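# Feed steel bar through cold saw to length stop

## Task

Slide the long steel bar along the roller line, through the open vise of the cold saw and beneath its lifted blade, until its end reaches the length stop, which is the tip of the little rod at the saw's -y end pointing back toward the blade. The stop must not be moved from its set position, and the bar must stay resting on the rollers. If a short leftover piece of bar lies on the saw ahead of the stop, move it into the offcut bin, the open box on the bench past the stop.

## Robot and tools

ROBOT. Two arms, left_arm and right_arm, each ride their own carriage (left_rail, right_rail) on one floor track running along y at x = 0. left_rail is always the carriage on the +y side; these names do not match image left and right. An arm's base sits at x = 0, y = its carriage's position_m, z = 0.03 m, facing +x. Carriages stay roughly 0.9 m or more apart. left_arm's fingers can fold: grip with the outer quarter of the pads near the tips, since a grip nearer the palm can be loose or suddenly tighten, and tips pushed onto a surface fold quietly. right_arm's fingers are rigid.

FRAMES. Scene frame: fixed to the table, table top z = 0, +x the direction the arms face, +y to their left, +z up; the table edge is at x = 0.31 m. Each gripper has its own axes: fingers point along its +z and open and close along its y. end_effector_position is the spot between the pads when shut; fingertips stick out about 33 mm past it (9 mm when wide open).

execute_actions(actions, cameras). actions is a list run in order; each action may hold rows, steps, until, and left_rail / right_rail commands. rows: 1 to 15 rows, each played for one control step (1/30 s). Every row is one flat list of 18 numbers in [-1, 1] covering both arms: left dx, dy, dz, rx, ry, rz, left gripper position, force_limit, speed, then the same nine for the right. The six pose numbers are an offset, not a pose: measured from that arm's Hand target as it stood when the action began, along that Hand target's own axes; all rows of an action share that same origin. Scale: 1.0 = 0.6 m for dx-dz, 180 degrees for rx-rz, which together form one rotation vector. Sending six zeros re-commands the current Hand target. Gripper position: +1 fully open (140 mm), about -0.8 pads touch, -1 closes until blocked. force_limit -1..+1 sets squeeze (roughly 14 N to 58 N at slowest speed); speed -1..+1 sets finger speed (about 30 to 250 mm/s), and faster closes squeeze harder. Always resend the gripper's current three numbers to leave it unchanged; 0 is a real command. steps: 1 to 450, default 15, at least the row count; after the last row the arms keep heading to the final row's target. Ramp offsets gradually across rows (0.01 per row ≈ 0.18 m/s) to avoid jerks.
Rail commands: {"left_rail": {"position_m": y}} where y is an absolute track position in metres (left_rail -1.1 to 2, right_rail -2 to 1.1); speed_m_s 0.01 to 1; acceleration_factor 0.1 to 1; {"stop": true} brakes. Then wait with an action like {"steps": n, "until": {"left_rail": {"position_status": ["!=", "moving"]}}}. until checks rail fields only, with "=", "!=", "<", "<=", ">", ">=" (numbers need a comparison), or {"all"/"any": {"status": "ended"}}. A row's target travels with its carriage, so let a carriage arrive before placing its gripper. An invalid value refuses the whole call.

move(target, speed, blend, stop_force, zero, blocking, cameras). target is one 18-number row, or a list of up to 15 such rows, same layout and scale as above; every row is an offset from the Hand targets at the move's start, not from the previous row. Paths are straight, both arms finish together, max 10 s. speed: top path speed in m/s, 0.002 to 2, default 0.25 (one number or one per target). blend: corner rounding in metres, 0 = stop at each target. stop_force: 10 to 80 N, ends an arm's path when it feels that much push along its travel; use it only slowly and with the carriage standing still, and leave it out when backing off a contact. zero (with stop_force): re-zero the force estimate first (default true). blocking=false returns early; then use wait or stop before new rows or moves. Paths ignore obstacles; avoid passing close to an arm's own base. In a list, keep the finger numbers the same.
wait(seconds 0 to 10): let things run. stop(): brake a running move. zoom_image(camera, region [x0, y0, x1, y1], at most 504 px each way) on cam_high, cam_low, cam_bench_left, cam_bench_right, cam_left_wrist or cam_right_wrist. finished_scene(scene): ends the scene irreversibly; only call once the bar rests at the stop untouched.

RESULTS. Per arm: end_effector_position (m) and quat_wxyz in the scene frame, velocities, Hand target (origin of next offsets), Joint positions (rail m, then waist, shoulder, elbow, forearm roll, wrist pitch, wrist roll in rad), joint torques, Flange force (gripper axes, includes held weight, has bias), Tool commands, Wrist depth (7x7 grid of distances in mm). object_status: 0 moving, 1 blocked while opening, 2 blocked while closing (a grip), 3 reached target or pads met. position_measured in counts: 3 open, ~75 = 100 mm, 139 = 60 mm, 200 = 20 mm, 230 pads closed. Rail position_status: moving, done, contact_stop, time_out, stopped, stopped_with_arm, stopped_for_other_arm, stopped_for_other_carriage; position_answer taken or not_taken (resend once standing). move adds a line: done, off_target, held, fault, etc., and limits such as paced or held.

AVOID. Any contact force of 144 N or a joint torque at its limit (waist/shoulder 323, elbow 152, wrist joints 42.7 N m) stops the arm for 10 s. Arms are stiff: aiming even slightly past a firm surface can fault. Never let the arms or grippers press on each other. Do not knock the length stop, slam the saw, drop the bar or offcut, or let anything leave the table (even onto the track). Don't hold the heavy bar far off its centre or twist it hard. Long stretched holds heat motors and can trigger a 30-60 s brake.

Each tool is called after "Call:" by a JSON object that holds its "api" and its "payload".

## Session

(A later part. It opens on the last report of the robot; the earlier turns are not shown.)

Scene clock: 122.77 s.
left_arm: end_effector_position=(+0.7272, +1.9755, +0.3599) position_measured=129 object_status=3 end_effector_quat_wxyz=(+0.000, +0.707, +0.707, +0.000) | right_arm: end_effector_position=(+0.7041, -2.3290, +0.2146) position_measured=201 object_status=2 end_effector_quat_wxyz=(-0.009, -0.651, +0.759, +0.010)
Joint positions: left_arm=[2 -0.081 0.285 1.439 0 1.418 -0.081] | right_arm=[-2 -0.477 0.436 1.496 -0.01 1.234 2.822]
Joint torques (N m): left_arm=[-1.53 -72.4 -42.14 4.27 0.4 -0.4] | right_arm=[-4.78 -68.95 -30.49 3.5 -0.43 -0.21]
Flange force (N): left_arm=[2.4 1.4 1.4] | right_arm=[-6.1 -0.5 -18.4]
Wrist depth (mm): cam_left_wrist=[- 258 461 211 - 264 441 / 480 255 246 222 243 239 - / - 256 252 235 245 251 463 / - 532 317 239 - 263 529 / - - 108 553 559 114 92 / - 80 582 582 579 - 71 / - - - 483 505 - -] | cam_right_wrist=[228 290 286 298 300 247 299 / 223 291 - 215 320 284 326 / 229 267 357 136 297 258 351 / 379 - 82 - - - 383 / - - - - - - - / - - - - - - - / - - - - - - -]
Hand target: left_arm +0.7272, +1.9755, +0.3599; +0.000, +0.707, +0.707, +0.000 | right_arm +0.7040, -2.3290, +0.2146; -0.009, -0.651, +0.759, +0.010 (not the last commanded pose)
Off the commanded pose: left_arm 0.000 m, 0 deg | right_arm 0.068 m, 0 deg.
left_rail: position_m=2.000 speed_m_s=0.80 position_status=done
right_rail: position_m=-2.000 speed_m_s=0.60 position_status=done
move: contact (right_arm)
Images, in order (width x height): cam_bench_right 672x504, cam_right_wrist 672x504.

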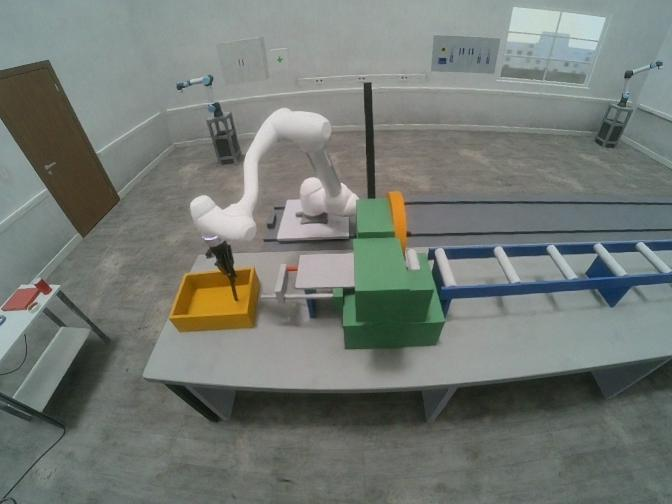

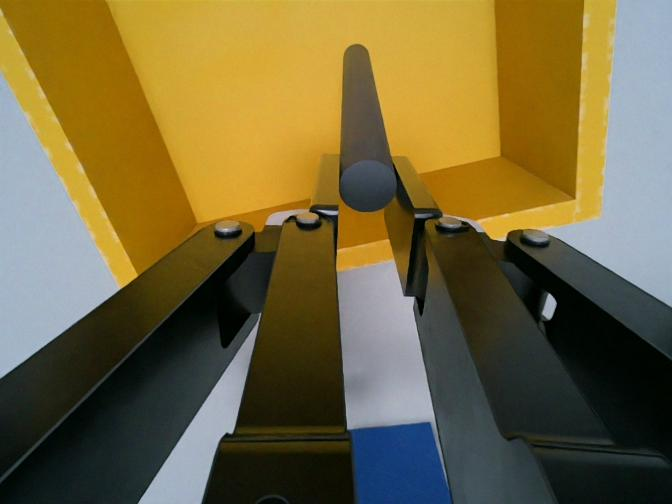

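Call:
{"api": "move", "payload": {"target": [[0,0,0,0,0,0,0,-0.5,0,0.098,0,0.042,0,0,0,-1,-0.3,-1],[0,0,0,0,0,0,0,-0.5,0,0.173,0,0.117,0,0,0,-1,-0.3,-1],[0,0,0,0,0,0,0,-0.5,0,0.212,0,0.19,0,0,0,-1,-0.3,-1],[0,0,0,0,0,0,0,-0.5,0,0.225,0,0.243,0,0,0,-1,-0.3,-1]], "speed": 0.06, "blend": [0.01,0.01,0.01,0], "cameras": ["cam_right_wrist","cam_bench_right"]}}

Call:
{"api": "zoom_image", "payload": {"camera": "cam_bench_right", "region": [130, 180, 300, 350]}}

Scene clock: 136.33 s.
left_arm: end_effector_position=(+0.7272, +1.9755, +0.3599) position_measured=129 object_status=3 end_effector_quat_wxyz=(+0.000, +0.707, +0.707, +0.000) | right_arm: end_effector_position=(+0.6795, -2.4620, +0.0690) position_measured=201 object_status=2 end_effector_quat_wxyz=(-0.009, -0.651, +0.759, +0.010)
Joint positions: left_arm=[2 -0.081 0.285 1.439 0 1.418 -0.081] | right_arm=[-2 -0.634 0.603 1.516 -0.016 1.045 2.67]
Joint torques (N m): left_arm=[-0.93 -72.37 -42.2 4.22 0.36 -0.39] | right_arm=[-3.22 -93.68 -35.26 3.67 -0.02 -0.24]
Flange force (N): left_arm=[1.8 0.7 0.9] | right_arm=[-3.7 -1.7 -1.8]
Wrist depth (mm): cam_left_wrist=[471 240 471 210 452 265 460 / 484 256 249 223 240 239 464 / 497 292 253 233 245 252 486 / - 292 315 241 - 263 - / - - 106 251 - 114 92 / - 80 - 266 - - 71 / - - - 489 505 - -] | cam_right_wrist=[169 169 169 165 168 168 127 / 181 181 180 177 183 181 122 / 198 196 196 139 192 196 135 / 209 206 82 161 - 199 138 / - - - - - - - / - - - - - - - / - - - - - - -]
Hand target: left_arm +0.7272, +1.9755, +0.3599; +0.000, +0.707, +0.707, +0.000 | right_arm +0.6795, -2.4620, +0.0690; -0.009, -0.651, +0.759, +0.010
Off the commanded pose: left_arm 0.000 m, 0 deg | right_arm 0.000 m, 0 deg.
left_rail: position_m=2.000 speed_m_s=0.80 position_status=done
right_rail: position_m=-2.000 speed_m_s=0.60 position_status=done
move: done
Images, in order (width x height): cam_bench_right 672x504, cam_right_wrist 672x504.

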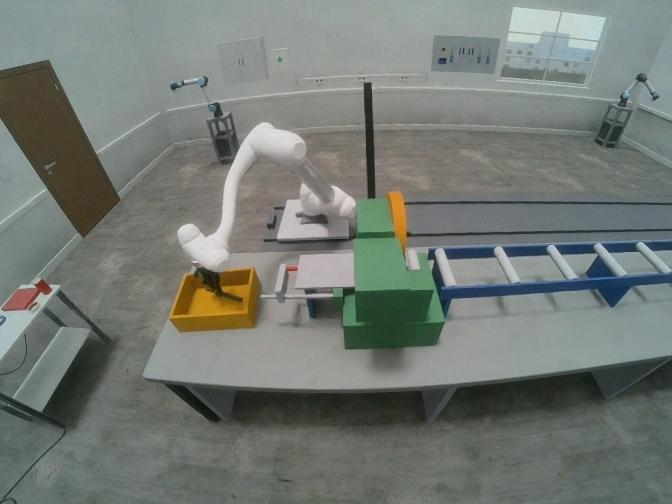

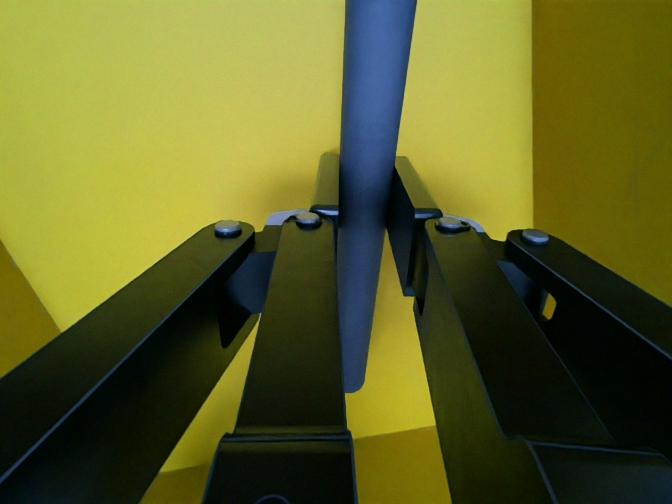

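Scaled by 2.965 from the camera's 672x504 image, which has a finer 960x720 frame.

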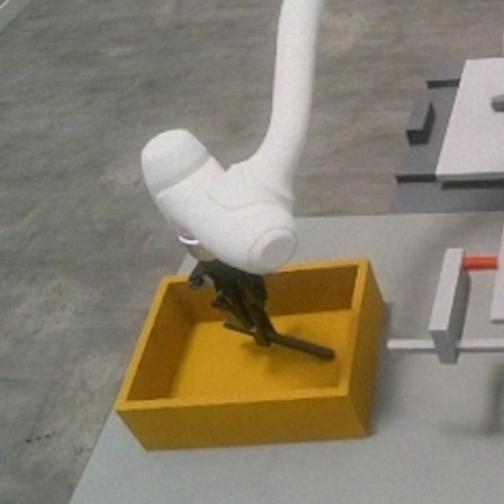

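Call:
{"api": "move", "payload": {"target": [0,0,0,0,0,0,0,-0.5,0,0,0,0.025,0,0,0,-1,-0.3,-1], "speed": 0.02, "stop_force": 14, "cameras": []}}

Call:
{"api": "move", "payload": {"target": [0,0,0,0,0,0,0,-0.5,0,0,0,0,0,0,0,-0.2,-0.3,-0.8], "cameras": ["cam_right_wrist"]}}

Call:
{"api": "move", "payload": {"target": [0,0,0,0,0,0,0,-0.5,0,0,0,-0.8,0,0,0,-0.2,-0.3,-0.8], "cameras": ["cam_right_wrist"]}}

Scene clock: 142.50 s.
left_arm: end_effector_position=(+0.7272, +1.9755, +0.3599) position_measured=129 object_status=3 end_effector_quat_wxyz=(+0.000, +0.707, +0.707, +0.000) | right_arm: end_effector_position=(+0.6791, -2.4620, +0.0540) position_measured=201 object_status=2 end_effector_quat_wxyz=(-0.009, -0.651, +0.759, +0.010)
Joint positions: left_arm=[2 -0.081 0.285 1.439 0 1.418 -0.081] | right_arm=[-2 -0.634 0.616 1.526 -0.016 1.023 2.67]
Joint torques (N m): left_arm=[-1.39 -72.29 -42.22 4.27 0.36 -0.38] | right_arm=[-2.83 -93.9 -34.64 3.64 0.06 -0.23]
Flange force (N): left_arm=[2.6 0.8 1.2] | right_arm=[-3.4 -1.3 -1.9]
Wrist depth (mm): cam_left_wrist=[474 239 465 209 452 262 440 / 479 252 239 223 250 239 468 / 509 254 253 235 252 252 503 / - 279 316 241 513 269 512 / 569 - 108 250 - 114 89 / - 80 - 275 580 - 71 / - - - 488 487 - -] | cam_right_wrist=[- 154 156 152 155 157 127 / - 170 168 164 169 169 121 / 180 180 181 144 180 181 134 / 196 190 82 159 - - 143 / - - - 181 - - - / - - - 211 - - - / - - - - - - -]
Hand target: left_arm +0.7272, +1.9755, +0.3599; +0.000, +0.707, +0.707, +0.000 | right_arm +0.6791, -2.4620, +0.0540; -0.009, -0.651, +0.759, +0.010
Off the commanded pose: left_arm 0.000 m, 0 deg | right_arm 0.000 m, 0 deg.
left_rail: position_m=2.000 speed_m_s=0.80 position_status=done
right_rail: position_m=-2.000 speed_m_s=0.60 position_status=done
move: done
No camera images: "cameras" was empty.

Scene clock: 143.37 s.
left_arm: end_effector_position=(+0.7272, +1.9755, +0.3599) position_measured=129 object_status=3 end_effector_quat_wxyz=(+0.000, +0.707, +0.707, +0.000) | right_arm: end_effector_position=(+0.6791, -2.4620, +0.0540) position_measured=154 object_status=0 end_effector_quat_wxyz=(-0.009, -0.651, +0.759, +0.010)
Joint positions: left_arm=[2 -0.081 0.285 1.439 0 1.418 -0.081] | right_arm=[-2 -0.634 0.616 1.526 -0.016 1.023 2.67]
Joint torques (N m): left_arm=[-1.22 -72.4 -42.06 4.27 0.41 -0.42] | right_arm=[-2.69 -91.94 -33.11 3.62 0.03 -0.2]
Flange force (N): left_arm=[2.3 1.5 1.3] | right_arm=[-2.8 -1.9 -4.7]
Wrist depth (mm): cam_left_wrist=[463 240 - 209 456 259 445 / - 253 249 241 248 239 - / 500 260 253 233 247 251 - / - 269 348 238 - 269 506 / 604 - 108 253 555 114 92 / - 80 - 277 579 - 71 / - - - 490 501 - -] | cam_right_wrist=[155 156 156 152 156 157 127 / 167 167 168 164 169 169 121 / 178 180 178 168 177 181 134 / - 87 - 183 192 - 125 / - - - 209 217 - - / - - - 230 241 - - / - - - 257 - - -]
Hand target: left_arm +0.7272, +1.9755, +0.3599; +0.000, +0.707, +0.707, +0.000 | right_arm +0.6791, -2.4620, +0.0540; -0.009, -0.651, +0.759, +0.010
Off the commanded pose: left_arm 0.000 m, 0 deg | right_arm 0.000 m, 0 deg.
left_rail: position_m=2.000 speed_m_s=0.80 position_status=done
right_rail: position_m=-2.000 speed_m_s=0.60 position_status=done
move: done
Images, in order (width x height): cam_right_wrist 672x504.

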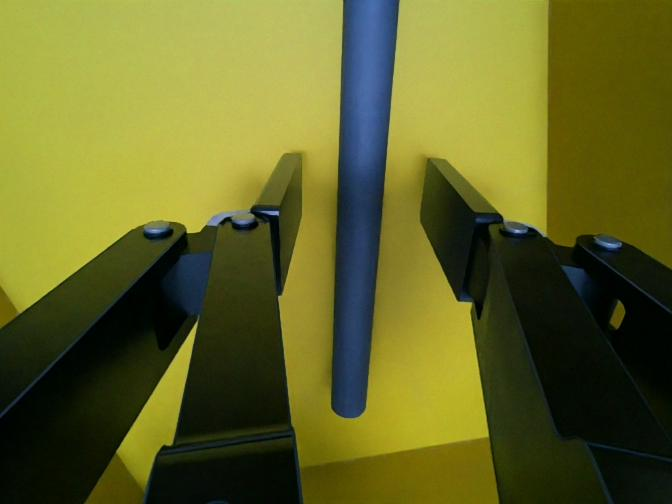

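Scene clock: 145.73 s.
left_arm: end_effector_position=(+0.7272, +1.9755, +0.3599) position_measured=129 object_status=3 end_effector_quat_wxyz=(+0.000, +0.707, +0.707, +0.000) | right_arm: end_effector_position=(+0.6918, -2.4632, +0.5338) position_measured=154 object_status=3 end_effector_quat_wxyz=(-0.009, -0.651, +0.759, +0.010)
Joint positions: left_arm=[2 -0.081 0.285 1.439 0 1.418 -0.081] | right_arm=[-2 -0.626 0.502 0.815 -0.014 1.847 2.666]
Joint torques (N m): left_arm=[-1.45 -72.35 -42.07 4.26 0.38 -0.44] | right_arm=[-2.66 -87.33 -38.68 4.18 0.09 -0.25]
Flange force (N): left_arm=[2.6 1.0 1.1] | right_arm=[-3.3 -0.7 -3.8]
Wrist depth (mm): cam_left_wrist=[- 240 - 210 - 264 426 / - 255 242 221 241 239 - / - 254 253 242 244 251 492 / 540 293 - 240 519 263 523 / 558 557 106 254 542 114 92 / - 80 - 273 - - 71 / - - - 486 482 - -] | cam_right_wrist=[564 - - - 597 - 1304 / 1395 - 619 - - - 1369 / 1450 - 654 687 147 - - / 1531 87 - - 129 - 695 / - - - - - - - / - - - 591 - - - / - - - 630 - - -]
Hand target: left_arm +0.7272, +1.9755, +0.3599; +0.000, +0.707, +0.707, +0.000 | right_arm +0.6918, -2.4632, +0.5338; -0.009, -0.651, +0.759, +0.010
Off the commanded pose: left_arm 0.000 m, 0 deg | right_arm 0.000 m, 0 deg.
left_rail: position_m=2.000 speed_m_s=0.80 position_status=done
right_rail: position_m=-2.000 speed_m_s=0.60 position_status=done
move: done
Images, in order (width x height): cam_right_wrist 672x504.

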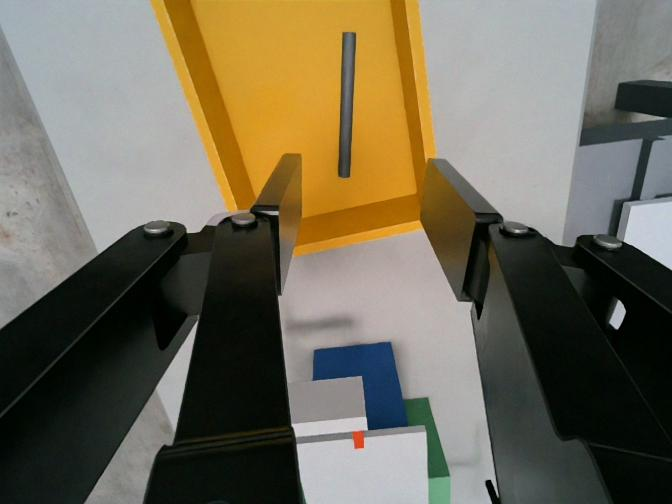

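Call:
{"api": "move", "payload": {"target": [0,-0.01,0.1265,0,0,0,0,-0.5,0,-0.467,0,-0.022,0,0,-0.0486,1,-0.3,-0.5], "speed": 0.12, "cameras": ["cam_left_wrist","cam_right_wrist"]}}

Scene clock: 156.07 s.
left_arm: end_effector_position=(+0.7212, +1.9755, +0.2840) position_measured=129 object_status=3 end_effector_quat_wxyz=(+0.000, +0.707, +0.707, +0.000) | right_arm: end_effector_position=(+0.7351, -2.1863, +0.5467) position_measured=3 object_status=3 end_effector_quat_wxyz=(+0.008, +0.707, -0.708, -0.010)
Joint positions: left_arm=[2 -0.082 0.302 1.555 0 1.284 -0.082] | right_arm=[-2 -0.292 0.362 0.998 -0.005 1.807 2.85]
Joint torques (N m): left_arm=[-1.37 -72.71 -40.97 4.16 0.35 -0.44] | right_arm=[-2.88 -74.85 -38.98 4.21 0.22 -0.29]
Flange force (N): left_arm=[2.6 0.9 1.7] | right_arm=[-4.0 -0.8 -3.6]
Wrist depth (mm): cam_left_wrist=[170 213 391 138 379 379 193 / 173 187 173 145 171 167 167 / - 172 172 170 169 169 167 / 462 221 446 159 164 248 197 / - 207 - 170 463 114 92 / - 80 78 178 491 - 71 / - - - 193 482 - -] | cam_right_wrist=[1267 602 596 591 - 625 - / 1336 643 - - - 687 - / 1441 - 676 693 - - 658 / - - 443 497 - - 112 / - - - 529 511 - - / 1951 1822 580 585 621 - - / - 2120 672 637 683 728 -]
Hand target: left_arm +0.7212, +1.9755, +0.2840; +0.000, +0.707, +0.707, +0.000 | right_arm +0.7351, -2.1863, +0.5466; +0.008, +0.707, -0.708, -0.010
Off the commanded pose: left_arm 0.000 m, 0 deg | right_arm 0.000 m, 0 deg.
left_rail: position_m=2.000 speed_m_s=0.80 position_status=done
right_rail: position_m=-2.000 speed_m_s=0.60 position_status=done
move: done
Images, in order (width x height): cam_left_wrist 672x504, cam_right_wrist 672x504.

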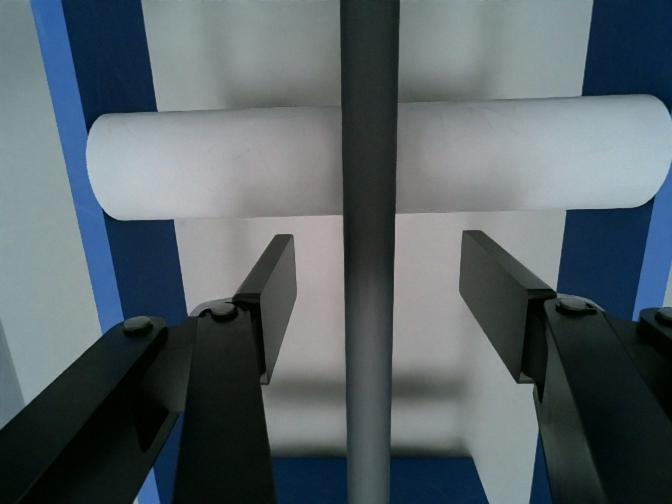

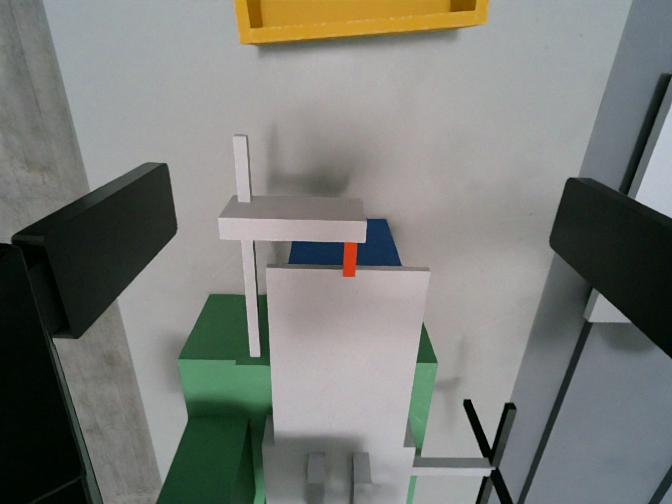

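Call:
{"api": "move", "payload": {"target": [0,-0.005,0,0,0,0,0,-0.5,0,0,0,0,0,0,0,1,-0.3,-0.5], "cameras": []}}

Call:
{"api": "move", "payload": {"target": [0,0,0,0,0,0,-1,-0.2,-1,0,0,0,0,0,0,1,-0.3,-0.5], "cameras": ["cam_left_wrist"]}}

Call:
{"api": "execute_actions", "payload": {"actions": [{"left_rail":{"position_m":0.0,"speed_m_s":0.35,"acceleration_factor":0.4},"steps":400,"until":{"left_rail":{"position_status":["!=","moving"]}}}], "cameras": ["cam_high","cam_left_wrist","cam_bench_right"]}}

Call:
{"api": "zoom_image", "payload": {"camera": "cam_high", "region": [372, 80, 672, 260]}}

Scene clock: 164.20 s.
left_arm: end_effector_position=(+0.7182, +1.9755, +0.2839) position_measured=129 object_status=3 end_effector_quat_wxyz=(+0.000, +0.707, +0.707, +0.000) | right_arm: end_effector_position=(+0.7351, -2.1864, +0.5466) position_measured=3 object_status=3 end_effector_quat_wxyz=(+0.008, +0.707, -0.708, -0.010)
Joint positions: left_arm=[2 -0.082 0.298 1.561 0 1.283 -0.082] | right_arm=[-2 -0.292 0.362 0.998 -0.005 1.807 2.85]
Joint torques (N m): left_arm=[-1.5 -72.48 -40.9 4.11 0.39 -0.4] | right_arm=[-3.07 -74.85 -39.09 4.26 0.04 -0.23]
Flange force (N): left_arm=[2.5 1.6 1.5] | right_arm=[-4.2 -0.6 -3.9]
Wrist depth (mm): cam_left_wrist=[166 220 391 146 379 391 188 / 175 193 397 168 167 169 166 / 441 172 172 171 169 168 167 / 456 215 - 172 155 138 201 / 475 201 108 468 - 114 92 / - 80 496 492 - - 71 / - - - 470 479 - -] | cam_right_wrist=[1160 - 618 - - 606 - / 1328 664 - - 648 - 693 / 1441 145 463 - 683 - 641 / - - 436 500 725 - 112 / - - 525 529 548 805 - / - 2756 - 583 623 - - / - 2060 614 641 683 632 -]
Hand target: left_arm +0.7182, +1.9755, +0.2840; +0.000, +0.707, +0.707, +0.000 | right_arm +0.7351, -2.1864, +0.5466; +0.008, +0.707, -0.708, -0.010
Off the commanded pose: left_arm 0.000 m, 0 deg | right_arm 0.000 m, 0 deg.
left_rail: position_m=2.000 speed_m_s=0.80 position_status=done
right_rail: position_m=-2.000 speed_m_s=0.60 position_status=done
move: done
No camera images: "cameras" was empty.

Scene clock: 165.97 s.
left_arm: end_effector_position=(+0.7182, +1.9755, +0.2840) position_measured=201 object_status=0 end_effector_quat_wxyz=(+0.000, +0.707, +0.707, +0.000) | right_arm: end_effector_position=(+0.7351, -2.1864, +0.5466) position_measured=3 object_status=3 end_effector_quat_wxyz=(+0.008, +0.707, -0.708, -0.010)
Joint positions: left_arm=[2 -0.082 0.298 1.561 0 1.283 -0.082] | right_arm=[-2 -0.292 0.362 0.998 -0.005 1.807 2.85]
Joint torques (N m): left_arm=[-1.33 -69.47 -40.14 4.02 -0.39 -0.7] | right_arm=[-2.58 -74.26 -39.05 4.22 0.11 -0.26]
Flange force (N): left_arm=[3.0 -1.0 -1.7] | right_arm=[-3.9 0.5 -3.4]
Wrist depth (mm): cam_left_wrist=[166 220 387 380 377 382 188 / 174 182 171 168 165 167 166 / - 173 171 170 169 168 167 / 460 215 450 157 161 - 201 / 486 214 90 101 110 94 202 / - - 79 73 - 71 74 / - - - - - - 71] | cam_right_wrist=[1297 601 - - - - - / 1387 - - - - - - / 1441 - 469 - 689 700 666 / - 146 436 497 732 - 112 / - - 582 529 546 - 102 / 1951 2023 - 583 658 934 984 / - 2205 668 635 695 728 -]
Hand target: left_arm +0.7182, +1.9755, +0.2840; +0.000, +0.707, +0.707, +0.000 | right_arm +0.7351, -2.1864, +0.5466; +0.008, +0.707, -0.708, -0.010
Off the commanded pose: left_arm 0.000 m, 0 deg | right_arm 0.000 m, 0 deg.
left_rail: position_m=2.000 speed_m_s=0.80 position_status=done
right_rail: position_m=-2.000 speed_m_s=0.60 position_status=done
move: done
Images, in order (width x height): cam_left_wrist 672x504.

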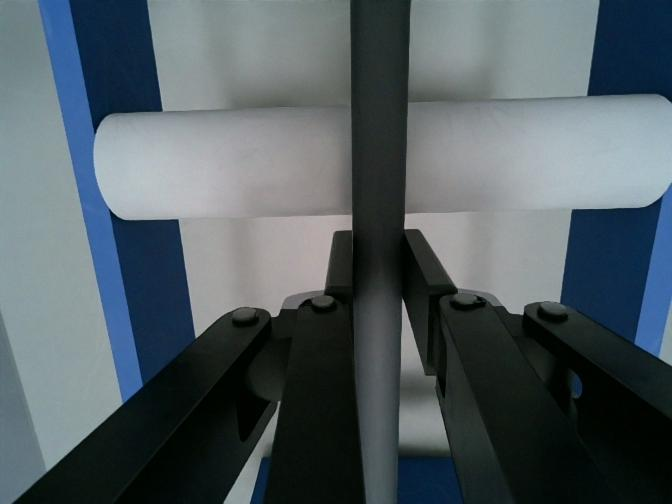

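Scene clock: 173.63 s.
left_arm: end_effector_position=(+0.7182, -0.0245, +0.2840) position_measured=201 object_status=2 end_effector_quat_wxyz=(+0.000, +0.707, +0.707, +0.000) | right_arm: end_effector_position=(+0.7351, -2.1864, +0.5466) position_measured=3 object_status=3 end_effector_quat_wxyz=(+0.008, +0.707, -0.708, -0.010)
Joint positions: left_arm=[0 -0.082 0.298 1.561 0 1.283 -0.082] | right_arm=[-2 -0.292 0.362 0.998 -0.005 1.807 2.85]
Joint torques (N m): left_arm=[-0.87 -71.38 -41.38 4.09 -0.34 -0.72] | right_arm=[-3.18 -74.84 -39.06 4.25 0.05 -0.26]
Flange force (N): left_arm=[2.6 -1.4 0.3] | right_arm=[-4.4 -0.9 -3.9]
Wrist depth (mm): cam_left_wrist=[167 220 - 382 378 380 188 / 175 205 407 395 145 387 199 / 429 216 426 - 414 416 200 / - 215 455 160 163 435 201 / 479 213 90 101 110 95 196 / - - 79 73 - 71 74 / - - - - - - 71] | cam_right_wrist=[1239 594 591 - 618 - 611 / 1369 - - - 637 - - / 1441 125 - - - - 683 / - 126 446 498 745 750 112 / - - 539 531 534 896 - / 2004 1868 618 586 589 851 - / - 2140 625 637 698 698 -]
Hand target: left_arm +0.7182, -0.0245, +0.2840; +0.000, +0.707, +0.707, +0.000 | right_arm +0.7351, -2.1864, +0.5466; +0.008, +0.707, -0.708, -0.010
Tool commands: left_gripper/position=-1.0 left_gripper/force_limit=-0.2 left_gripper/speed=-1.0 right_gripper/position=+1.0 right_gripper/force_limit=-0.3 right_gripper/speed=-0.5
Off the commanded pose: left_arm 0.000 m, 0 deg | right_arm 0.000 m, 0 deg.
left_rail: position_m=0.000 speed_m_s=0.35 position_status=done
right_rail: position_m=-2.000 speed_m_s=0.60 position_status=done
Images, in order (width x height): cam_high 672x504, cam_bench_right 672x504, cam_left_wrist 672x504.

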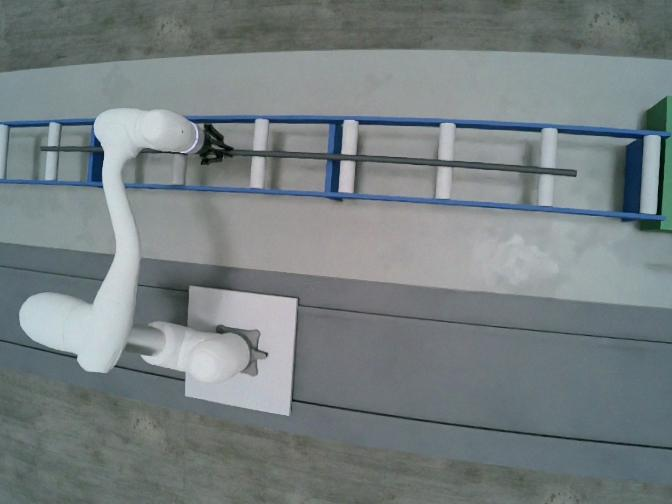

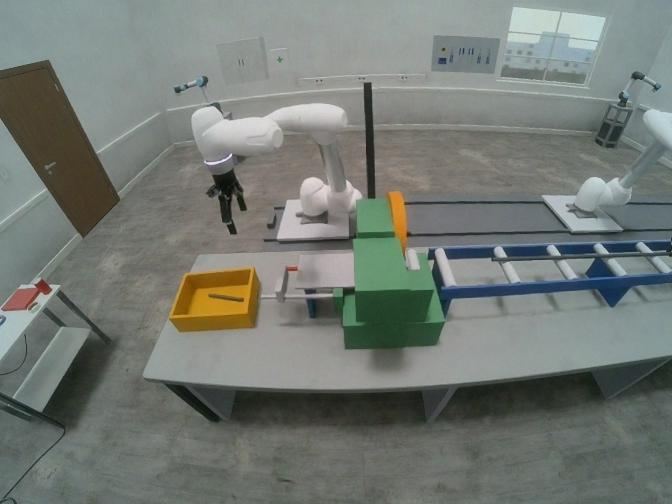

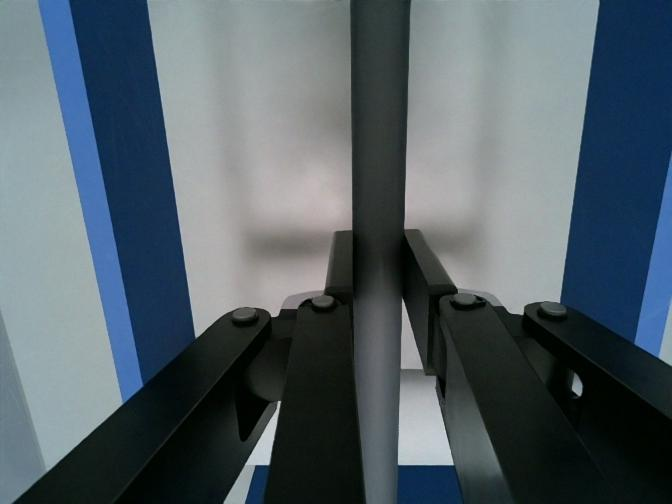

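Scaled by 1.680 from the camera's 672x504 image, which has a finer 960x720 frame.

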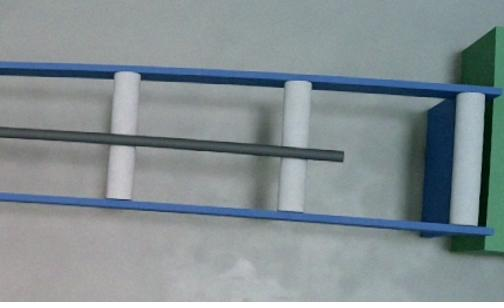

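Call:
{"api": "move", "payload": {"target": [0,-0.023,0,0,0,-0.01,-1,-0.2,-1,0,0,0,0,0,0,1,-0.3,-0.5], "speed": 0.05, "cameras": ["cam_high"]}}

Call:
{"api": "zoom_image", "payload": {"camera": "cam_high", "region": [372, 80, 672, 260]}}

Scene clock: 179.90 s.
left_arm: end_effector_position=(+0.7044, -0.0245, +0.2839) position_measured=201 object_status=2 end_effector_quat_wxyz=(+0.000, +0.696, +0.718, +0.000) | right_arm: end_effector_position=(+0.7351, -2.1864, +0.5466) position_measured=3 object_status=3 end_effector_quat_wxyz=(+0.008, +0.707, -0.708, -0.010)
Joint positions: left_arm=[0 -0.084 0.276 1.59 0 1.276 -0.115] | right_arm=[-2 -0.292 0.362 0.998 -0.005 1.807 2.85]
Joint torques (N m): left_arm=[-1.24 -64.73 -20.85 2.87 10.56 -1.07] | right_arm=[-3.07 -74.72 -39.08 4.26 0.01 -0.25]
Flange force (N): left_arm=[1.5 28.6 -8.4] | right_arm=[-4.3 -0.4 -3.9]
Wrist depth (mm): cam_left_wrist=[- 186 387 - 374 383 223 / - 187 407 147 143 - 212 / 444 188 423 416 420 414 211 / 441 195 462 158 163 440 222 / - 202 96 94 110 95 211 / - - 79 73 - 71 74 / - - - - - - 71] | cam_right_wrist=[1289 597 - 639 602 585 - / 1344 614 650 670 - - - / 1441 134 662 448 826 685 680 / - 127 437 498 628 - 112 / - - 560 529 543 - - / 1917 1822 645 583 621 - - / - 2120 654 637 683 698 -]
Hand target: left_arm +0.7044, -0.0245, +0.2840; +0.000, +0.696, +0.718, +0.000 | right_arm +0.7351, -2.1864, +0.5466; +0.008, +0.707, -0.708, -0.010
Off the commanded pose: left_arm 0.000 m, 0 deg | right_arm 0.000 m, 0 deg.
left_rail: position_m=0.000 speed_m_s=0.35 position_status=done
right_rail: position_m=-2.000 speed_m_s=0.60 position_status=done
move: done
Images, in order (width x height): cam_high 672x504.

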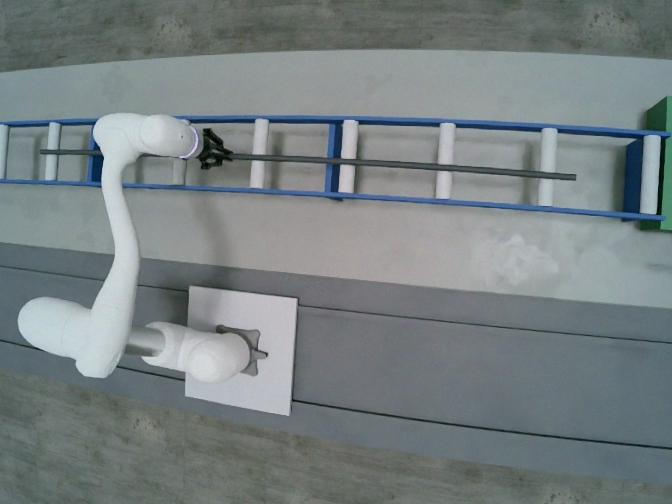

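Scaled by 1.680 from the camera's 672x504 image, which has a finer 960x720 frame.

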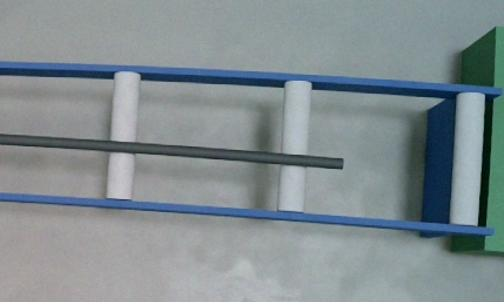

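Call:
{"api": "move", "payload": {"target": [0,0,0,0,0,0,0.1,-0.2,-0.5,0,0,0,0,0,0,1,-0.3,-0.5], "cameras": []}}

Call:
{"api": "move", "payload": {"target": [0,-0.02,-0.08,0,0,0.01,0.1,-0.2,-0.5,0,0,0,0,0,0,1,-0.3,-0.5], "cameras": []}}

Call:
{"api": "execute_actions", "payload": {"actions": [{"left_rail":{"position_m":-0.9},"steps":400,"until":{"left_rail":{"position_status":["!=","moving"]}}}], "cameras": ["cam_high","cam_left_wrist"]}}

Scene clock: 188.67 s.
left_arm: end_effector_position=(+0.7044, -0.0245, +0.2840) position_measured=117 object_status=0 end_effector_quat_wxyz=(+0.000, +0.696, +0.718, +0.000) | right_arm: end_effector_position=(+0.7351, -2.1864, +0.5466) position_measured=3 object_status=3 end_effector_quat_wxyz=(+0.008, +0.707, -0.708, -0.010)
Joint positions: left_arm=[0 -0.084 0.276 1.59 0 1.276 -0.115] | right_arm=[-2 -0.292 0.362 0.998 -0.005 1.807 2.85]
Joint torques (N m): left_arm=[-1.18 -70.39 -43.82 4.07 -1.21 -0.44] | right_arm=[-2.44 -74.51 -39.1 4.26 0.06 -0.21]
Flange force (N): left_arm=[2.5 -4.0 5.4] | right_arm=[-3.7 0.3 -3.7]
Wrist depth (mm): cam_left_wrist=[395 185 384 139 - 374 224 / 414 186 410 146 414 396 213 / 434 200 420 153 414 412 212 / 448 201 - 160 449 429 222 / - 197 108 171 467 115 96 / - 93 210 185 213 - 71 / - - 444 197 448 - -] | cam_right_wrist=[1211 607 609 - - - - / 1480 623 646 - - - 630 / 1441 - 674 702 - - 660 / - 126 441 498 - - 112 / - - 573 527 529 - - / - 1986 632 585 567 - - / - 2100 660 643 687 700 -]
Hand target: left_arm +0.7044, -0.0245, +0.2840; +0.000, +0.696, +0.718, +0.000 | right_arm +0.7351, -2.1864, +0.5466; +0.008, +0.707, -0.708, -0.010
Off the commanded pose: left_arm 0.000 m, 0 deg | right_arm 0.000 m, 0 deg.
left_rail: position_m=0.000 speed_m_s=0.35 position_status=done
right_rail: position_m=-2.000 speed_m_s=0.60 position_status=done
move: done
No camera images: "cameras" was empty.

Scene clock: 189.40 s.
left_arm: end_effector_position=(+0.6924, -0.0249, +0.3319) position_measured=117 object_status=3 end_effector_quat_wxyz=(+0.000, +0.707, +0.707, +0.000) | right_arm: end_effector_position=(+0.7351, -2.1864, +0.5466) position_measured=3 object_status=3 end_effector_quat_wxyz=(+0.008, +0.707, -0.708, -0.010)
Joint positions: left_arm=[0 -0.086 0.238 1.55 0 1.353 -0.086] | right_arm=[-2 -0.292 0.362 0.998 -0.005 1.807 2.85]
Joint torques (N m): left_arm=[-1.07 -67.11 -41.62 4.2 0.4 -0.4] | right_arm=[-2.69 -74.84 -39.16 4.24 0.12 -0.25]
Flange force (N): left_arm=[2.5 0.7 1.1] | right_arm=[-3.8 -0.3 -3.6]
Wrist depth (mm): cam_left_wrist=[- 206 252 182 428 415 238 / 463 223 247 192 448 449 239 / - 482 250 202 443 461 241 / 510 506 242 214 483 136 254 / 545 - 116 259 260 124 92 / - 93 259 254 254 - 70 / - - 488 466 480 - -] | cam_right_wrist=[1218 - - - 637 - - / 1510 - - - - - - / 1460 - - - 702 - 648 / - 118 452 497 - - 112 / - - 519 527 540 - - / 1968 1736 - 582 609 963 - / - 2205 - 635 730 704 -]
Hand target: left_arm +0.6924, -0.0249, +0.3320; +0.000, +0.707, +0.707, +0.000 | right_arm +0.7351, -2.1864, +0.5466; +0.008, +0.707, -0.708, -0.010
Off the commanded pose: left_arm 0.000 m, 0 deg | right_arm 0.000 m, 0 deg.
left_rail: position_m=0.000 speed_m_s=0.35 position_status=done
right_rail: position_m=-2.000 speed_m_s=0.60 position_status=done
move: done
No camera images: "cameras" was empty.

Scene clock: 193.93 s.
left_arm: end_effector_position=(+0.6924, -0.9249, +0.3320) position_measured=117 object_status=3 end_effector_quat_wxyz=(+0.000, +0.707, +0.707, +0.000) | right_arm: end_effector_position=(+0.7351, -2.1864, +0.5466) position_measured=3 object_status=3 end_effector_quat_wxyz=(+0.008, +0.707, -0.708, -0.010)
Joint positions: left_arm=[-0.9 -0.086 0.238 1.55 0 1.353 -0.086] | right_arm=[-2 -0.292 0.362 0.998 -0.005 1.807 2.85]
Joint torques (N m): left_arm=[-1.44 -67.25 -41.67 4.2 0.4 -0.42] | right_arm=[-2.83 -74.62 -39.04 4.2 0.04 -0.23]
Flange force (N): left_arm=[2.5 1.7 1.8] | right_arm=[-4.0 -0.3 -3.9]
Wrist depth (mm): cam_left_wrist=[427 213 252 420 426 427 238 / 457 220 447 193 446 - 239 / 481 - 270 205 466 471 241 / 518 - 240 211 487 154 255 / 563 - 116 224 - 124 89 / - 93 262 259 258 256 70 / - - 583 257 559 - -] | cam_right_wrist=[1253 - - 570 - 604 618 / 1395 - 645 - 641 621 654 / 1450 146 479 702 - 693 660 / - 126 439 493 - - 112 / - - 510 529 550 848 102 / 1986 1750 630 586 637 - - / - 2161 635 643 691 - -]
Hand target: left_arm +0.6924, -0.9249, +0.3320; +0.000, +0.707, +0.707, +0.000 | right_arm +0.7351, -2.1864, +0.5466; +0.008, +0.707, -0.708, -0.010
Tool commands: left_gripper/position=+0.1 left_gripper/force_limit=-0.2 left_gripper/speed=-0.5 right_gripper/position=+1.0 right_gripper/force_limit=-0.3 right_gripper/speed=-0.5
Off the commanded pose: left_arm 0.000 m, 0 deg | right_arm 0.000 m, 0 deg.
left_rail: position_m=-0.900 speed_m_s=0.35 position_status=done
right_rail: position_m=-2.000 speed_m_s=0.60 position_status=done
Images, in order (width x height): cam_high 672x504, cam_left_wrist 672x504.

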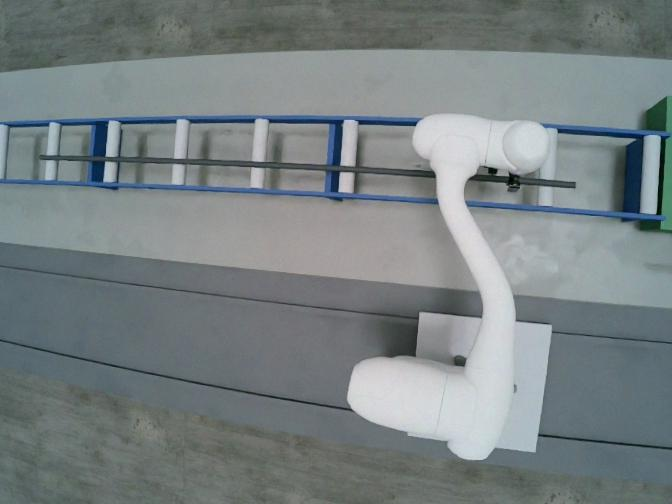

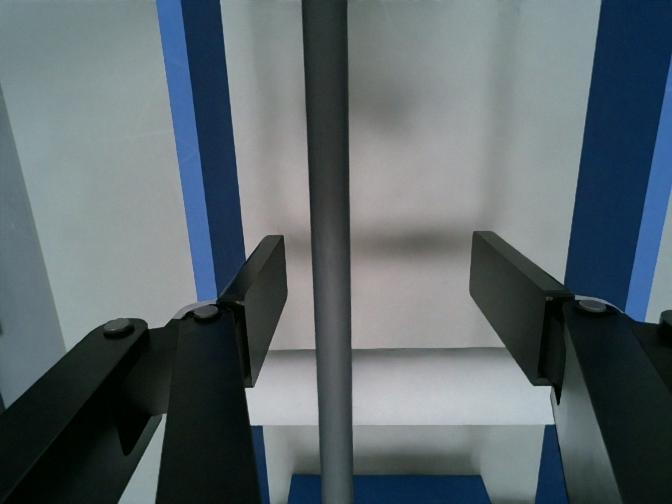

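Call:
{"api": "move", "payload": {"target": [[0,-0.034,0,0,0,0,0.1,-0.2,-0.5,0,0,0,0,0,0,1,-0.3,-0.5],[0,-0.034,0.08,0,0,0,0.1,-0.2,-0.5,0,0,0,0,0,0,1,-0.3,-0.5],[0,-0.034,0.08,0,0,0,-1,-0.2,-1,0,0,0,0,0,0,1,-0.3,-0.5]], "speed": 0.08, "cameras": ["cam_left_wrist"]}}

Call:
{"api": "move", "payload": {"target": [0,0.083,0,0,0,0,-1,-0.2,-1,0,0,0,0,0,0,1,-0.3,-0.5], "speed": 0.04, "cameras": ["cam_high"]}}

Scene clock: 208.20 s.
left_arm: end_effector_position=(+0.6720, -0.9249, +0.2839) position_measured=201 object_status=0 end_effector_quat_wxyz=(+0.000, +0.707, +0.707, +0.000) | right_arm: end_effector_position=(+0.7351, -2.1864, +0.5466) position_measured=3 object_status=3 end_effector_quat_wxyz=(+0.008, +0.707, -0.708, -0.010)
Joint positions: left_arm=[-0.9 -0.088 0.226 1.654 0 1.261 -0.088] | right_arm=[-2 -0.292 0.362 0.998 -0.005 1.807 2.85]
Joint torques (N m): left_arm=[-0.81 -64.02 -38.77 4.06 0.75 -0.69] | right_arm=[-3.02 -74.92 -38.9 4.25 0.05 -0.2]
Flange force (N): left_arm=[2.3 3.1 -1.0] | right_arm=[-4.1 -1.2 -4.3]
Wrist depth (mm): cam_left_wrist=[393 386 382 138 136 381 377 / 411 415 229 145 147 391 393 / - - 201 151 157 417 237 / - - 200 158 432 441 430 / - - 90 102 110 95 252 / - - 79 73 - 71 74 / - - - - - - 71] | cam_right_wrist=[1232 - 579 586 - - 606 / 1369 - - - - - - / 1460 118 462 - 707 - 654 / - 125 438 497 - - 112 / - - 532 527 524 - - / 1986 2041 560 582 555 - - / - 1917 - 635 683 771 -]
Hand target: left_arm +0.6720, -0.9249, +0.2840; +0.000, +0.707, +0.707, +0.000 | right_arm +0.7351, -2.1864, +0.5466; +0.008, +0.707, -0.708, -0.010
Off the commanded pose: left_arm 0.000 m, 0 deg | right_arm 0.000 m, 0 deg.
left_rail: position_m=-0.900 speed_m_s=0.35 position_status=done
right_rail: position_m=-2.000 speed_m_s=0.60 position_status=done
move: done
Images, in order (width x height): cam_left_wrist 672x504.

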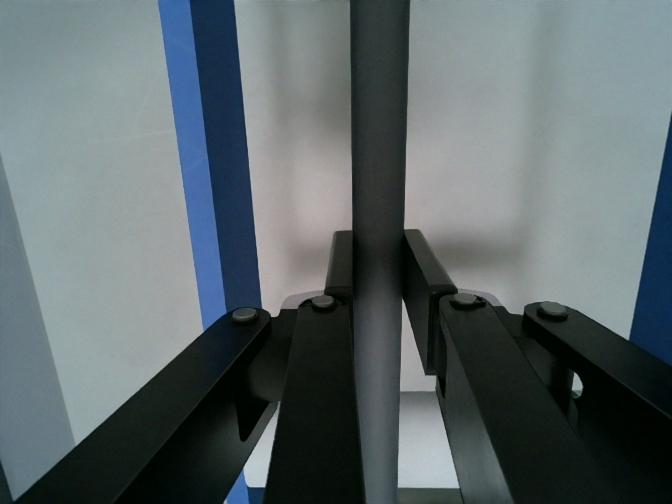

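Scene clock: 209.73 s.
left_arm: end_effector_position=(+0.7217, -0.9249, +0.2839) position_measured=201 object_status=2 end_effector_quat_wxyz=(+0.000, +0.707, +0.707, +0.000) | right_arm: end_effector_position=(+0.7351, -2.1864, +0.5466) position_measured=3 object_status=3 end_effector_quat_wxyz=(+0.008, +0.707, -0.708, -0.010)
Joint positions: left_arm=[-0.9 -0.082 0.303 1.554 0 1.285 -0.082] | right_arm=[-2 -0.292 0.362 0.998 -0.005 1.807 2.85]
Joint torques (N m): left_arm=[-1.59 -60.48 -41.9 4.79 -6.56 0.59] | right_arm=[-3.03 -74.47 -38.94 4.23 0.05 -0.22]
Flange force (N): left_arm=[2.0 -16.8 -15.3] | right_arm=[-4.2 -0.4 -4.0]
Wrist depth (mm): cam_left_wrist=[170 214 - 139 - 379 192 / 176 212 406 144 399 397 194 / 180 210 - 154 393 417 194 / - 209 - - 431 435 196 / - 208 90 102 111 94 196 / - - 79 73 176 71 74 / - - - - - - 71] | cam_right_wrist=[1361 612 546 520 - 614 - / 1352 - 611 - 662 - - / 1441 145 457 691 707 - 656 / - 135 428 500 - - 112 / - - 594 526 514 - - / 1968 1884 576 582 577 - - / - 2183 - 637 668 1025 -]
Hand target: left_arm +0.7218, -0.9249, +0.2840; +0.000, +0.707, +0.707, +0.000 | right_arm +0.7351, -2.1864, +0.5466; +0.008, +0.707, -0.708, -0.010
Off the commanded pose: left_arm 0.000 m, 0 deg | right_arm 0.000 m, 0 deg.
left_rail: position_m=-0.900 speed_m_s=0.35 position_status=done
right_rail: position_m=-2.000 speed_m_s=0.60 position_status=done
move: done
Images, in order (width x height): cam_high 672x504.

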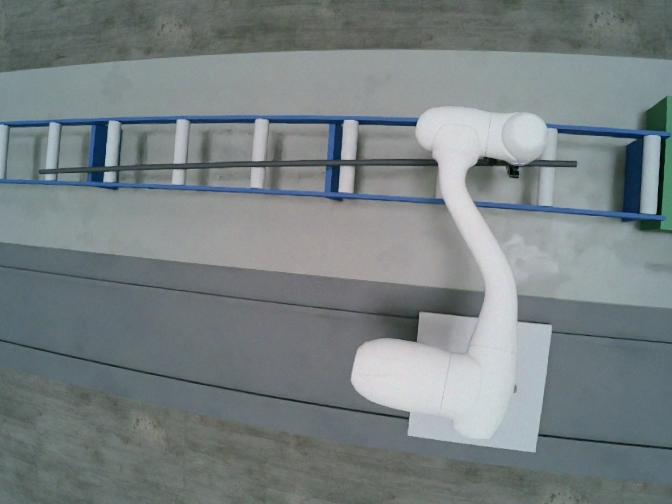

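Call:
{"api": "move", "payload": {"target": [0,0,0,0,0,0,0.1,-0.2,-0.5,0,0,0,0,0,0,1,-0.3,-0.5], "cameras": []}}

Call:
{"api": "wait", "payload": {"seconds": 0.7, "cameras": []}}

Call:
{"api": "move", "payload": {"target": [0,0,-0.15,0,0,0,0.1,-0.2,-0.5,0,0,0,0,0,0,1,-0.3,-0.5], "cameras": []}}

Call:
{"api": "execute_actions", "payload": {"actions": [{"left_rail":{"position_m":0.82,"speed_m_s":0.6},"steps":400,"until":{"left_rail":{"position_status":["!=","moving"]}}}], "cameras": ["cam_high","cam_left_wrist"]}}

Scene clock: 216.97 s.
left_arm: end_effector_position=(+0.7218, -0.9249, +0.2839) position_measured=117 object_status=0 end_effector_quat_wxyz=(+0.000, +0.707, +0.707, +0.000) | right_arm: end_effector_position=(+0.7351, -2.1864, +0.5466) position_measured=3 object_status=3 end_effector_quat_wxyz=(+0.008, +0.707, -0.708, -0.010)
Joint positions: left_arm=[-0.9 -0.082 0.303 1.554 0 1.285 -0.082] | right_arm=[-2 -0.292 0.362 0.998 -0.005 1.807 2.85]
Joint torques (N m): left_arm=[-1.43 -72.82 -40.99 4.12 0.38 -0.39] | right_arm=[-3.02 -74.47 -39.09 4.21 0.05 -0.25]
Flange force (N): left_arm=[2.6 0.6 1.3] | right_arm=[-4.5 0.1 -3.7]
Wrist depth (mm): cam_left_wrist=[170 228 391 139 395 - 191 / 175 226 405 148 396 392 193 / 423 224 427 153 152 410 194 / 442 210 - 451 159 137 195 / - 199 108 169 170 114 91 / - 93 224 223 219 - 71 / - - 215 212 209 - -] | cam_right_wrist=[- - - 529 - 623 609 / 1361 687 626 - - - 666 / 1441 707 471 - - 680 652 / - 135 513 497 774 - 112 / - - 548 527 529 - 102 / 1900 1968 582 586 606 - - / - 2120 - 637 702 685 -]
Hand target: left_arm +0.7218, -0.9249, +0.2840; +0.000, +0.707, +0.707, +0.000 | right_arm +0.7351, -2.1864, +0.5466; +0.008, +0.707, -0.708, -0.010
Off the commanded pose: left_arm 0.000 m, 0 deg | right_arm 0.000 m, 0 deg.
left_rail: position_m=-0.900 speed_m_s=0.35 position_status=done
right_rail: position_m=-2.000 speed_m_s=0.60 position_status=done
move: done
No camera images: "cameras" was empty.

Scene clock: 217.67 s.
left_arm: end_effector_position=(+0.7218, -0.9249, +0.2840) position_measured=117 object_status=3 end_effector_quat_wxyz=(+0.000, +0.707, +0.707, +0.000) | right_arm: end_effector_position=(+0.7351, -2.1864, +0.5466) position_measured=3 object_status=3 end_effector_quat_wxyz=(+0.008, +0.707, -0.708, -0.010)
Joint positions: left_arm=[-0.9 -0.082 0.303 1.554 0 1.285 -0.082] | right_arm=[-2 -0.292 0.362 0.998 -0.005 1.807 2.85]
Joint torques (N m): left_arm=[-1.16 -72.74 -41.08 4.13 0.39 -0.37] | right_arm=[-2.6 -74.91 -39.06 4.26 0.05 -0.25]
Flange force (N): left_arm=[1.9 0.3 1.2] | right_arm=[-3.6 -0.6 -3.9]
Wrist depth (mm): cam_left_wrist=[170 214 387 137 382 377 191 / 176 226 - 143 396 397 193 / 184 211 435 151 430 415 195 / 455 223 442 445 431 246 195 / 474 200 116 466 169 124 92 / - 93 225 223 214 - 70 / - - 215 213 210 - -] | cam_right_wrist=[1232 - - 601 602 - - / 1336 - - - - - 625 / 1441 700 477 466 654 - 676 / - - 507 494 755 - 112 / - - 543 527 553 813 - / 1934 1934 628 586 621 - - / - 2205 650 637 691 725 -]
Hand target: left_arm +0.7218, -0.9249, +0.2840; +0.000, +0.707, +0.707, +0.000 | right_arm +0.7351, -2.1864, +0.5466; +0.008, +0.707, -0.708, -0.010
Tool commands: left_gripper/position=+0.1 left_gripper/force_limit=-0.2 left_gripper/speed=-0.5 right_gripper/position=+1.0 right_gripper/force_limit=-0.3 right_gripper/speed=-0.5
Off the commanded pose: left_arm 0.000 m, 0 deg | right_arm 0.000 m, 0 deg.
left_rail: position_m=-0.900 speed_m_s=0.35 position_status=done
right_rail: position_m=-2.000 speed_m_s=0.60 position_status=done
wait: 0.70 s
No camera images: "cameras" was empty.

Scene clock: 218.43 s.
left_arm: end_effector_position=(+0.7217, -0.9249, +0.3741) position_measured=117 object_status=3 end_effector_quat_wxyz=(+0.000, +0.707, +0.707, +0.000) | right_arm: end_effector_position=(+0.7351, -2.1864, +0.5466) position_measured=3 object_status=3 end_effector_quat_wxyz=(+0.008, +0.707, -0.708, -0.010)
Joint positions: left_arm=[-0.9 -0.082 0.273 1.429 0 1.44 -0.082] | right_arm=[-2 -0.292 0.362 0.998 -0.005 1.807 2.85]
Joint torques (N m): left_arm=[-1.25 -72.38 -42.54 4.28 0.39 -0.38] | right_arm=[-3.2 -74.71 -39.11 4.22 0.05 -0.18]
Flange force (N): left_arm=[2.1 2.2 1.9] | right_arm=[-4.4 -0.2 -3.8]
Wrist depth (mm): cam_left_wrist=[478 285 473 224 467 296 457 / - 263 523 234 488 277 481 / - 276 508 511 519 303 497 / 569 - 163 536 523 276 549 / 583 - 116 306 299 124 92 / - 93 309 307 290 - 70 / - - 636 580 572 - -] | cam_right_wrist=[1344 - - 501 618 - - / 1369 - 645 664 646 680 - / 1413 119 475 674 - 674 668 / - 125 444 494 771 790 112 / - 826 544 527 538 - 102 / - 2140 - 580 606 - - / - 2250 619 643 664 674 -]
Hand target: left_arm +0.7218, -0.9249, +0.3740; +0.000, +0.707, +0.707, +0.000 | right_arm +0.7351, -2.1864, +0.5466; +0.008, +0.707, -0.708, -0.010
Off the commanded pose: left_arm 0.000 m, 0 deg | right_arm 0.000 m, 0 deg.
left_rail: position_m=-0.900 speed_m_s=0.35 position_status=done
right_rail: position_m=-2.000 speed_m_s=0.60 position_status=done
move: done
No camera images: "cameras" was empty.

Scene clock: 224.50 s.
left_arm: end_effector_position=(+0.7218, +0.7951, +0.3740) position_measured=117 object_status=3 end_effector_quat_wxyz=(+0.000, +0.707, +0.707, +0.000) | right_arm: end_effector_position=(+0.7351, -2.1864, +0.5466) position_measured=3 object_status=3 end_effector_quat_wxyz=(+0.008, +0.707, -0.708, -0.010)
Joint positions: left_arm=[0.82 -0.082 0.273 1.429 0 1.44 -0.082] | right_arm=[-2 -0.292 0.362 0.998 -0.005 1.807 2.85]
Joint torques (N m): left_arm=[-1.26 -71.4 -42.23 4.29 0.43 -0.39] | right_arm=[-2.6 -74.84 -39.14 4.22 0.08 -0.24]
Flange force (N): left_arm=[2.1 1.7 1.3] | right_arm=[-3.7 -0.3 -3.6]
Wrist depth (mm): cam_left_wrist=[482 263 467 - 472 273 458 / - 259 - - - 276 468 / 527 517 270 275 267 264 507 / 565 - 254 276 269 266 547 / 597 - 134 445 440 124 90 / - 93 284 611 - - 70 / - - 310 638 654 - -] | cam_right_wrist=[1113 - 646 585 599 594 - / 1344 639 630 - - - - / 1460 695 463 - - 695 660 / - - 426 499 760 - 112 / - - 544 524 810 - - / - - - 588 609 875 - / - 2161 594 639 693 745 -]
Hand target: left_arm +0.7218, +0.7951, +0.3740; +0.000, +0.707, +0.707, +0.000 | right_arm +0.7351, -2.1864, +0.5466; +0.008, +0.707, -0.708, -0.010
Tool commands: left_gripper/position=+0.1 left_gripper/force_limit=-0.2 left_gripper/speed=-0.5 right_gripper/position=+1.0 right_gripper/force_limit=-0.3 right_gripper/speed=-0.5
Off the commanded pose: left_arm 0.000 m, 0 deg | right_arm 0.000 m, 0 deg.
left_rail: position_m=0.820 speed_m_s=0.60 position_status=done
right_rail: position_m=-2.000 speed_m_s=0.60 position_status=done
Images, in order (width x height): cam_high 672x504, cam_left_wrist 672x504.

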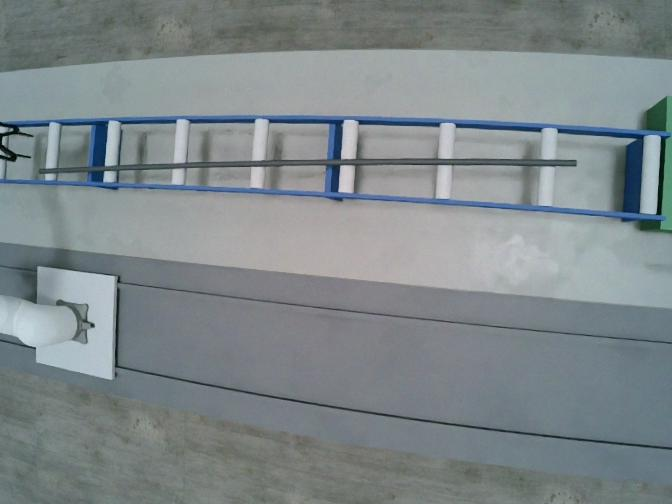

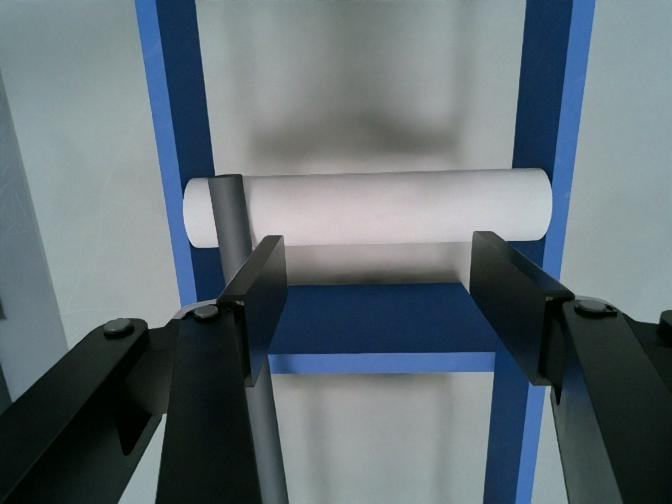

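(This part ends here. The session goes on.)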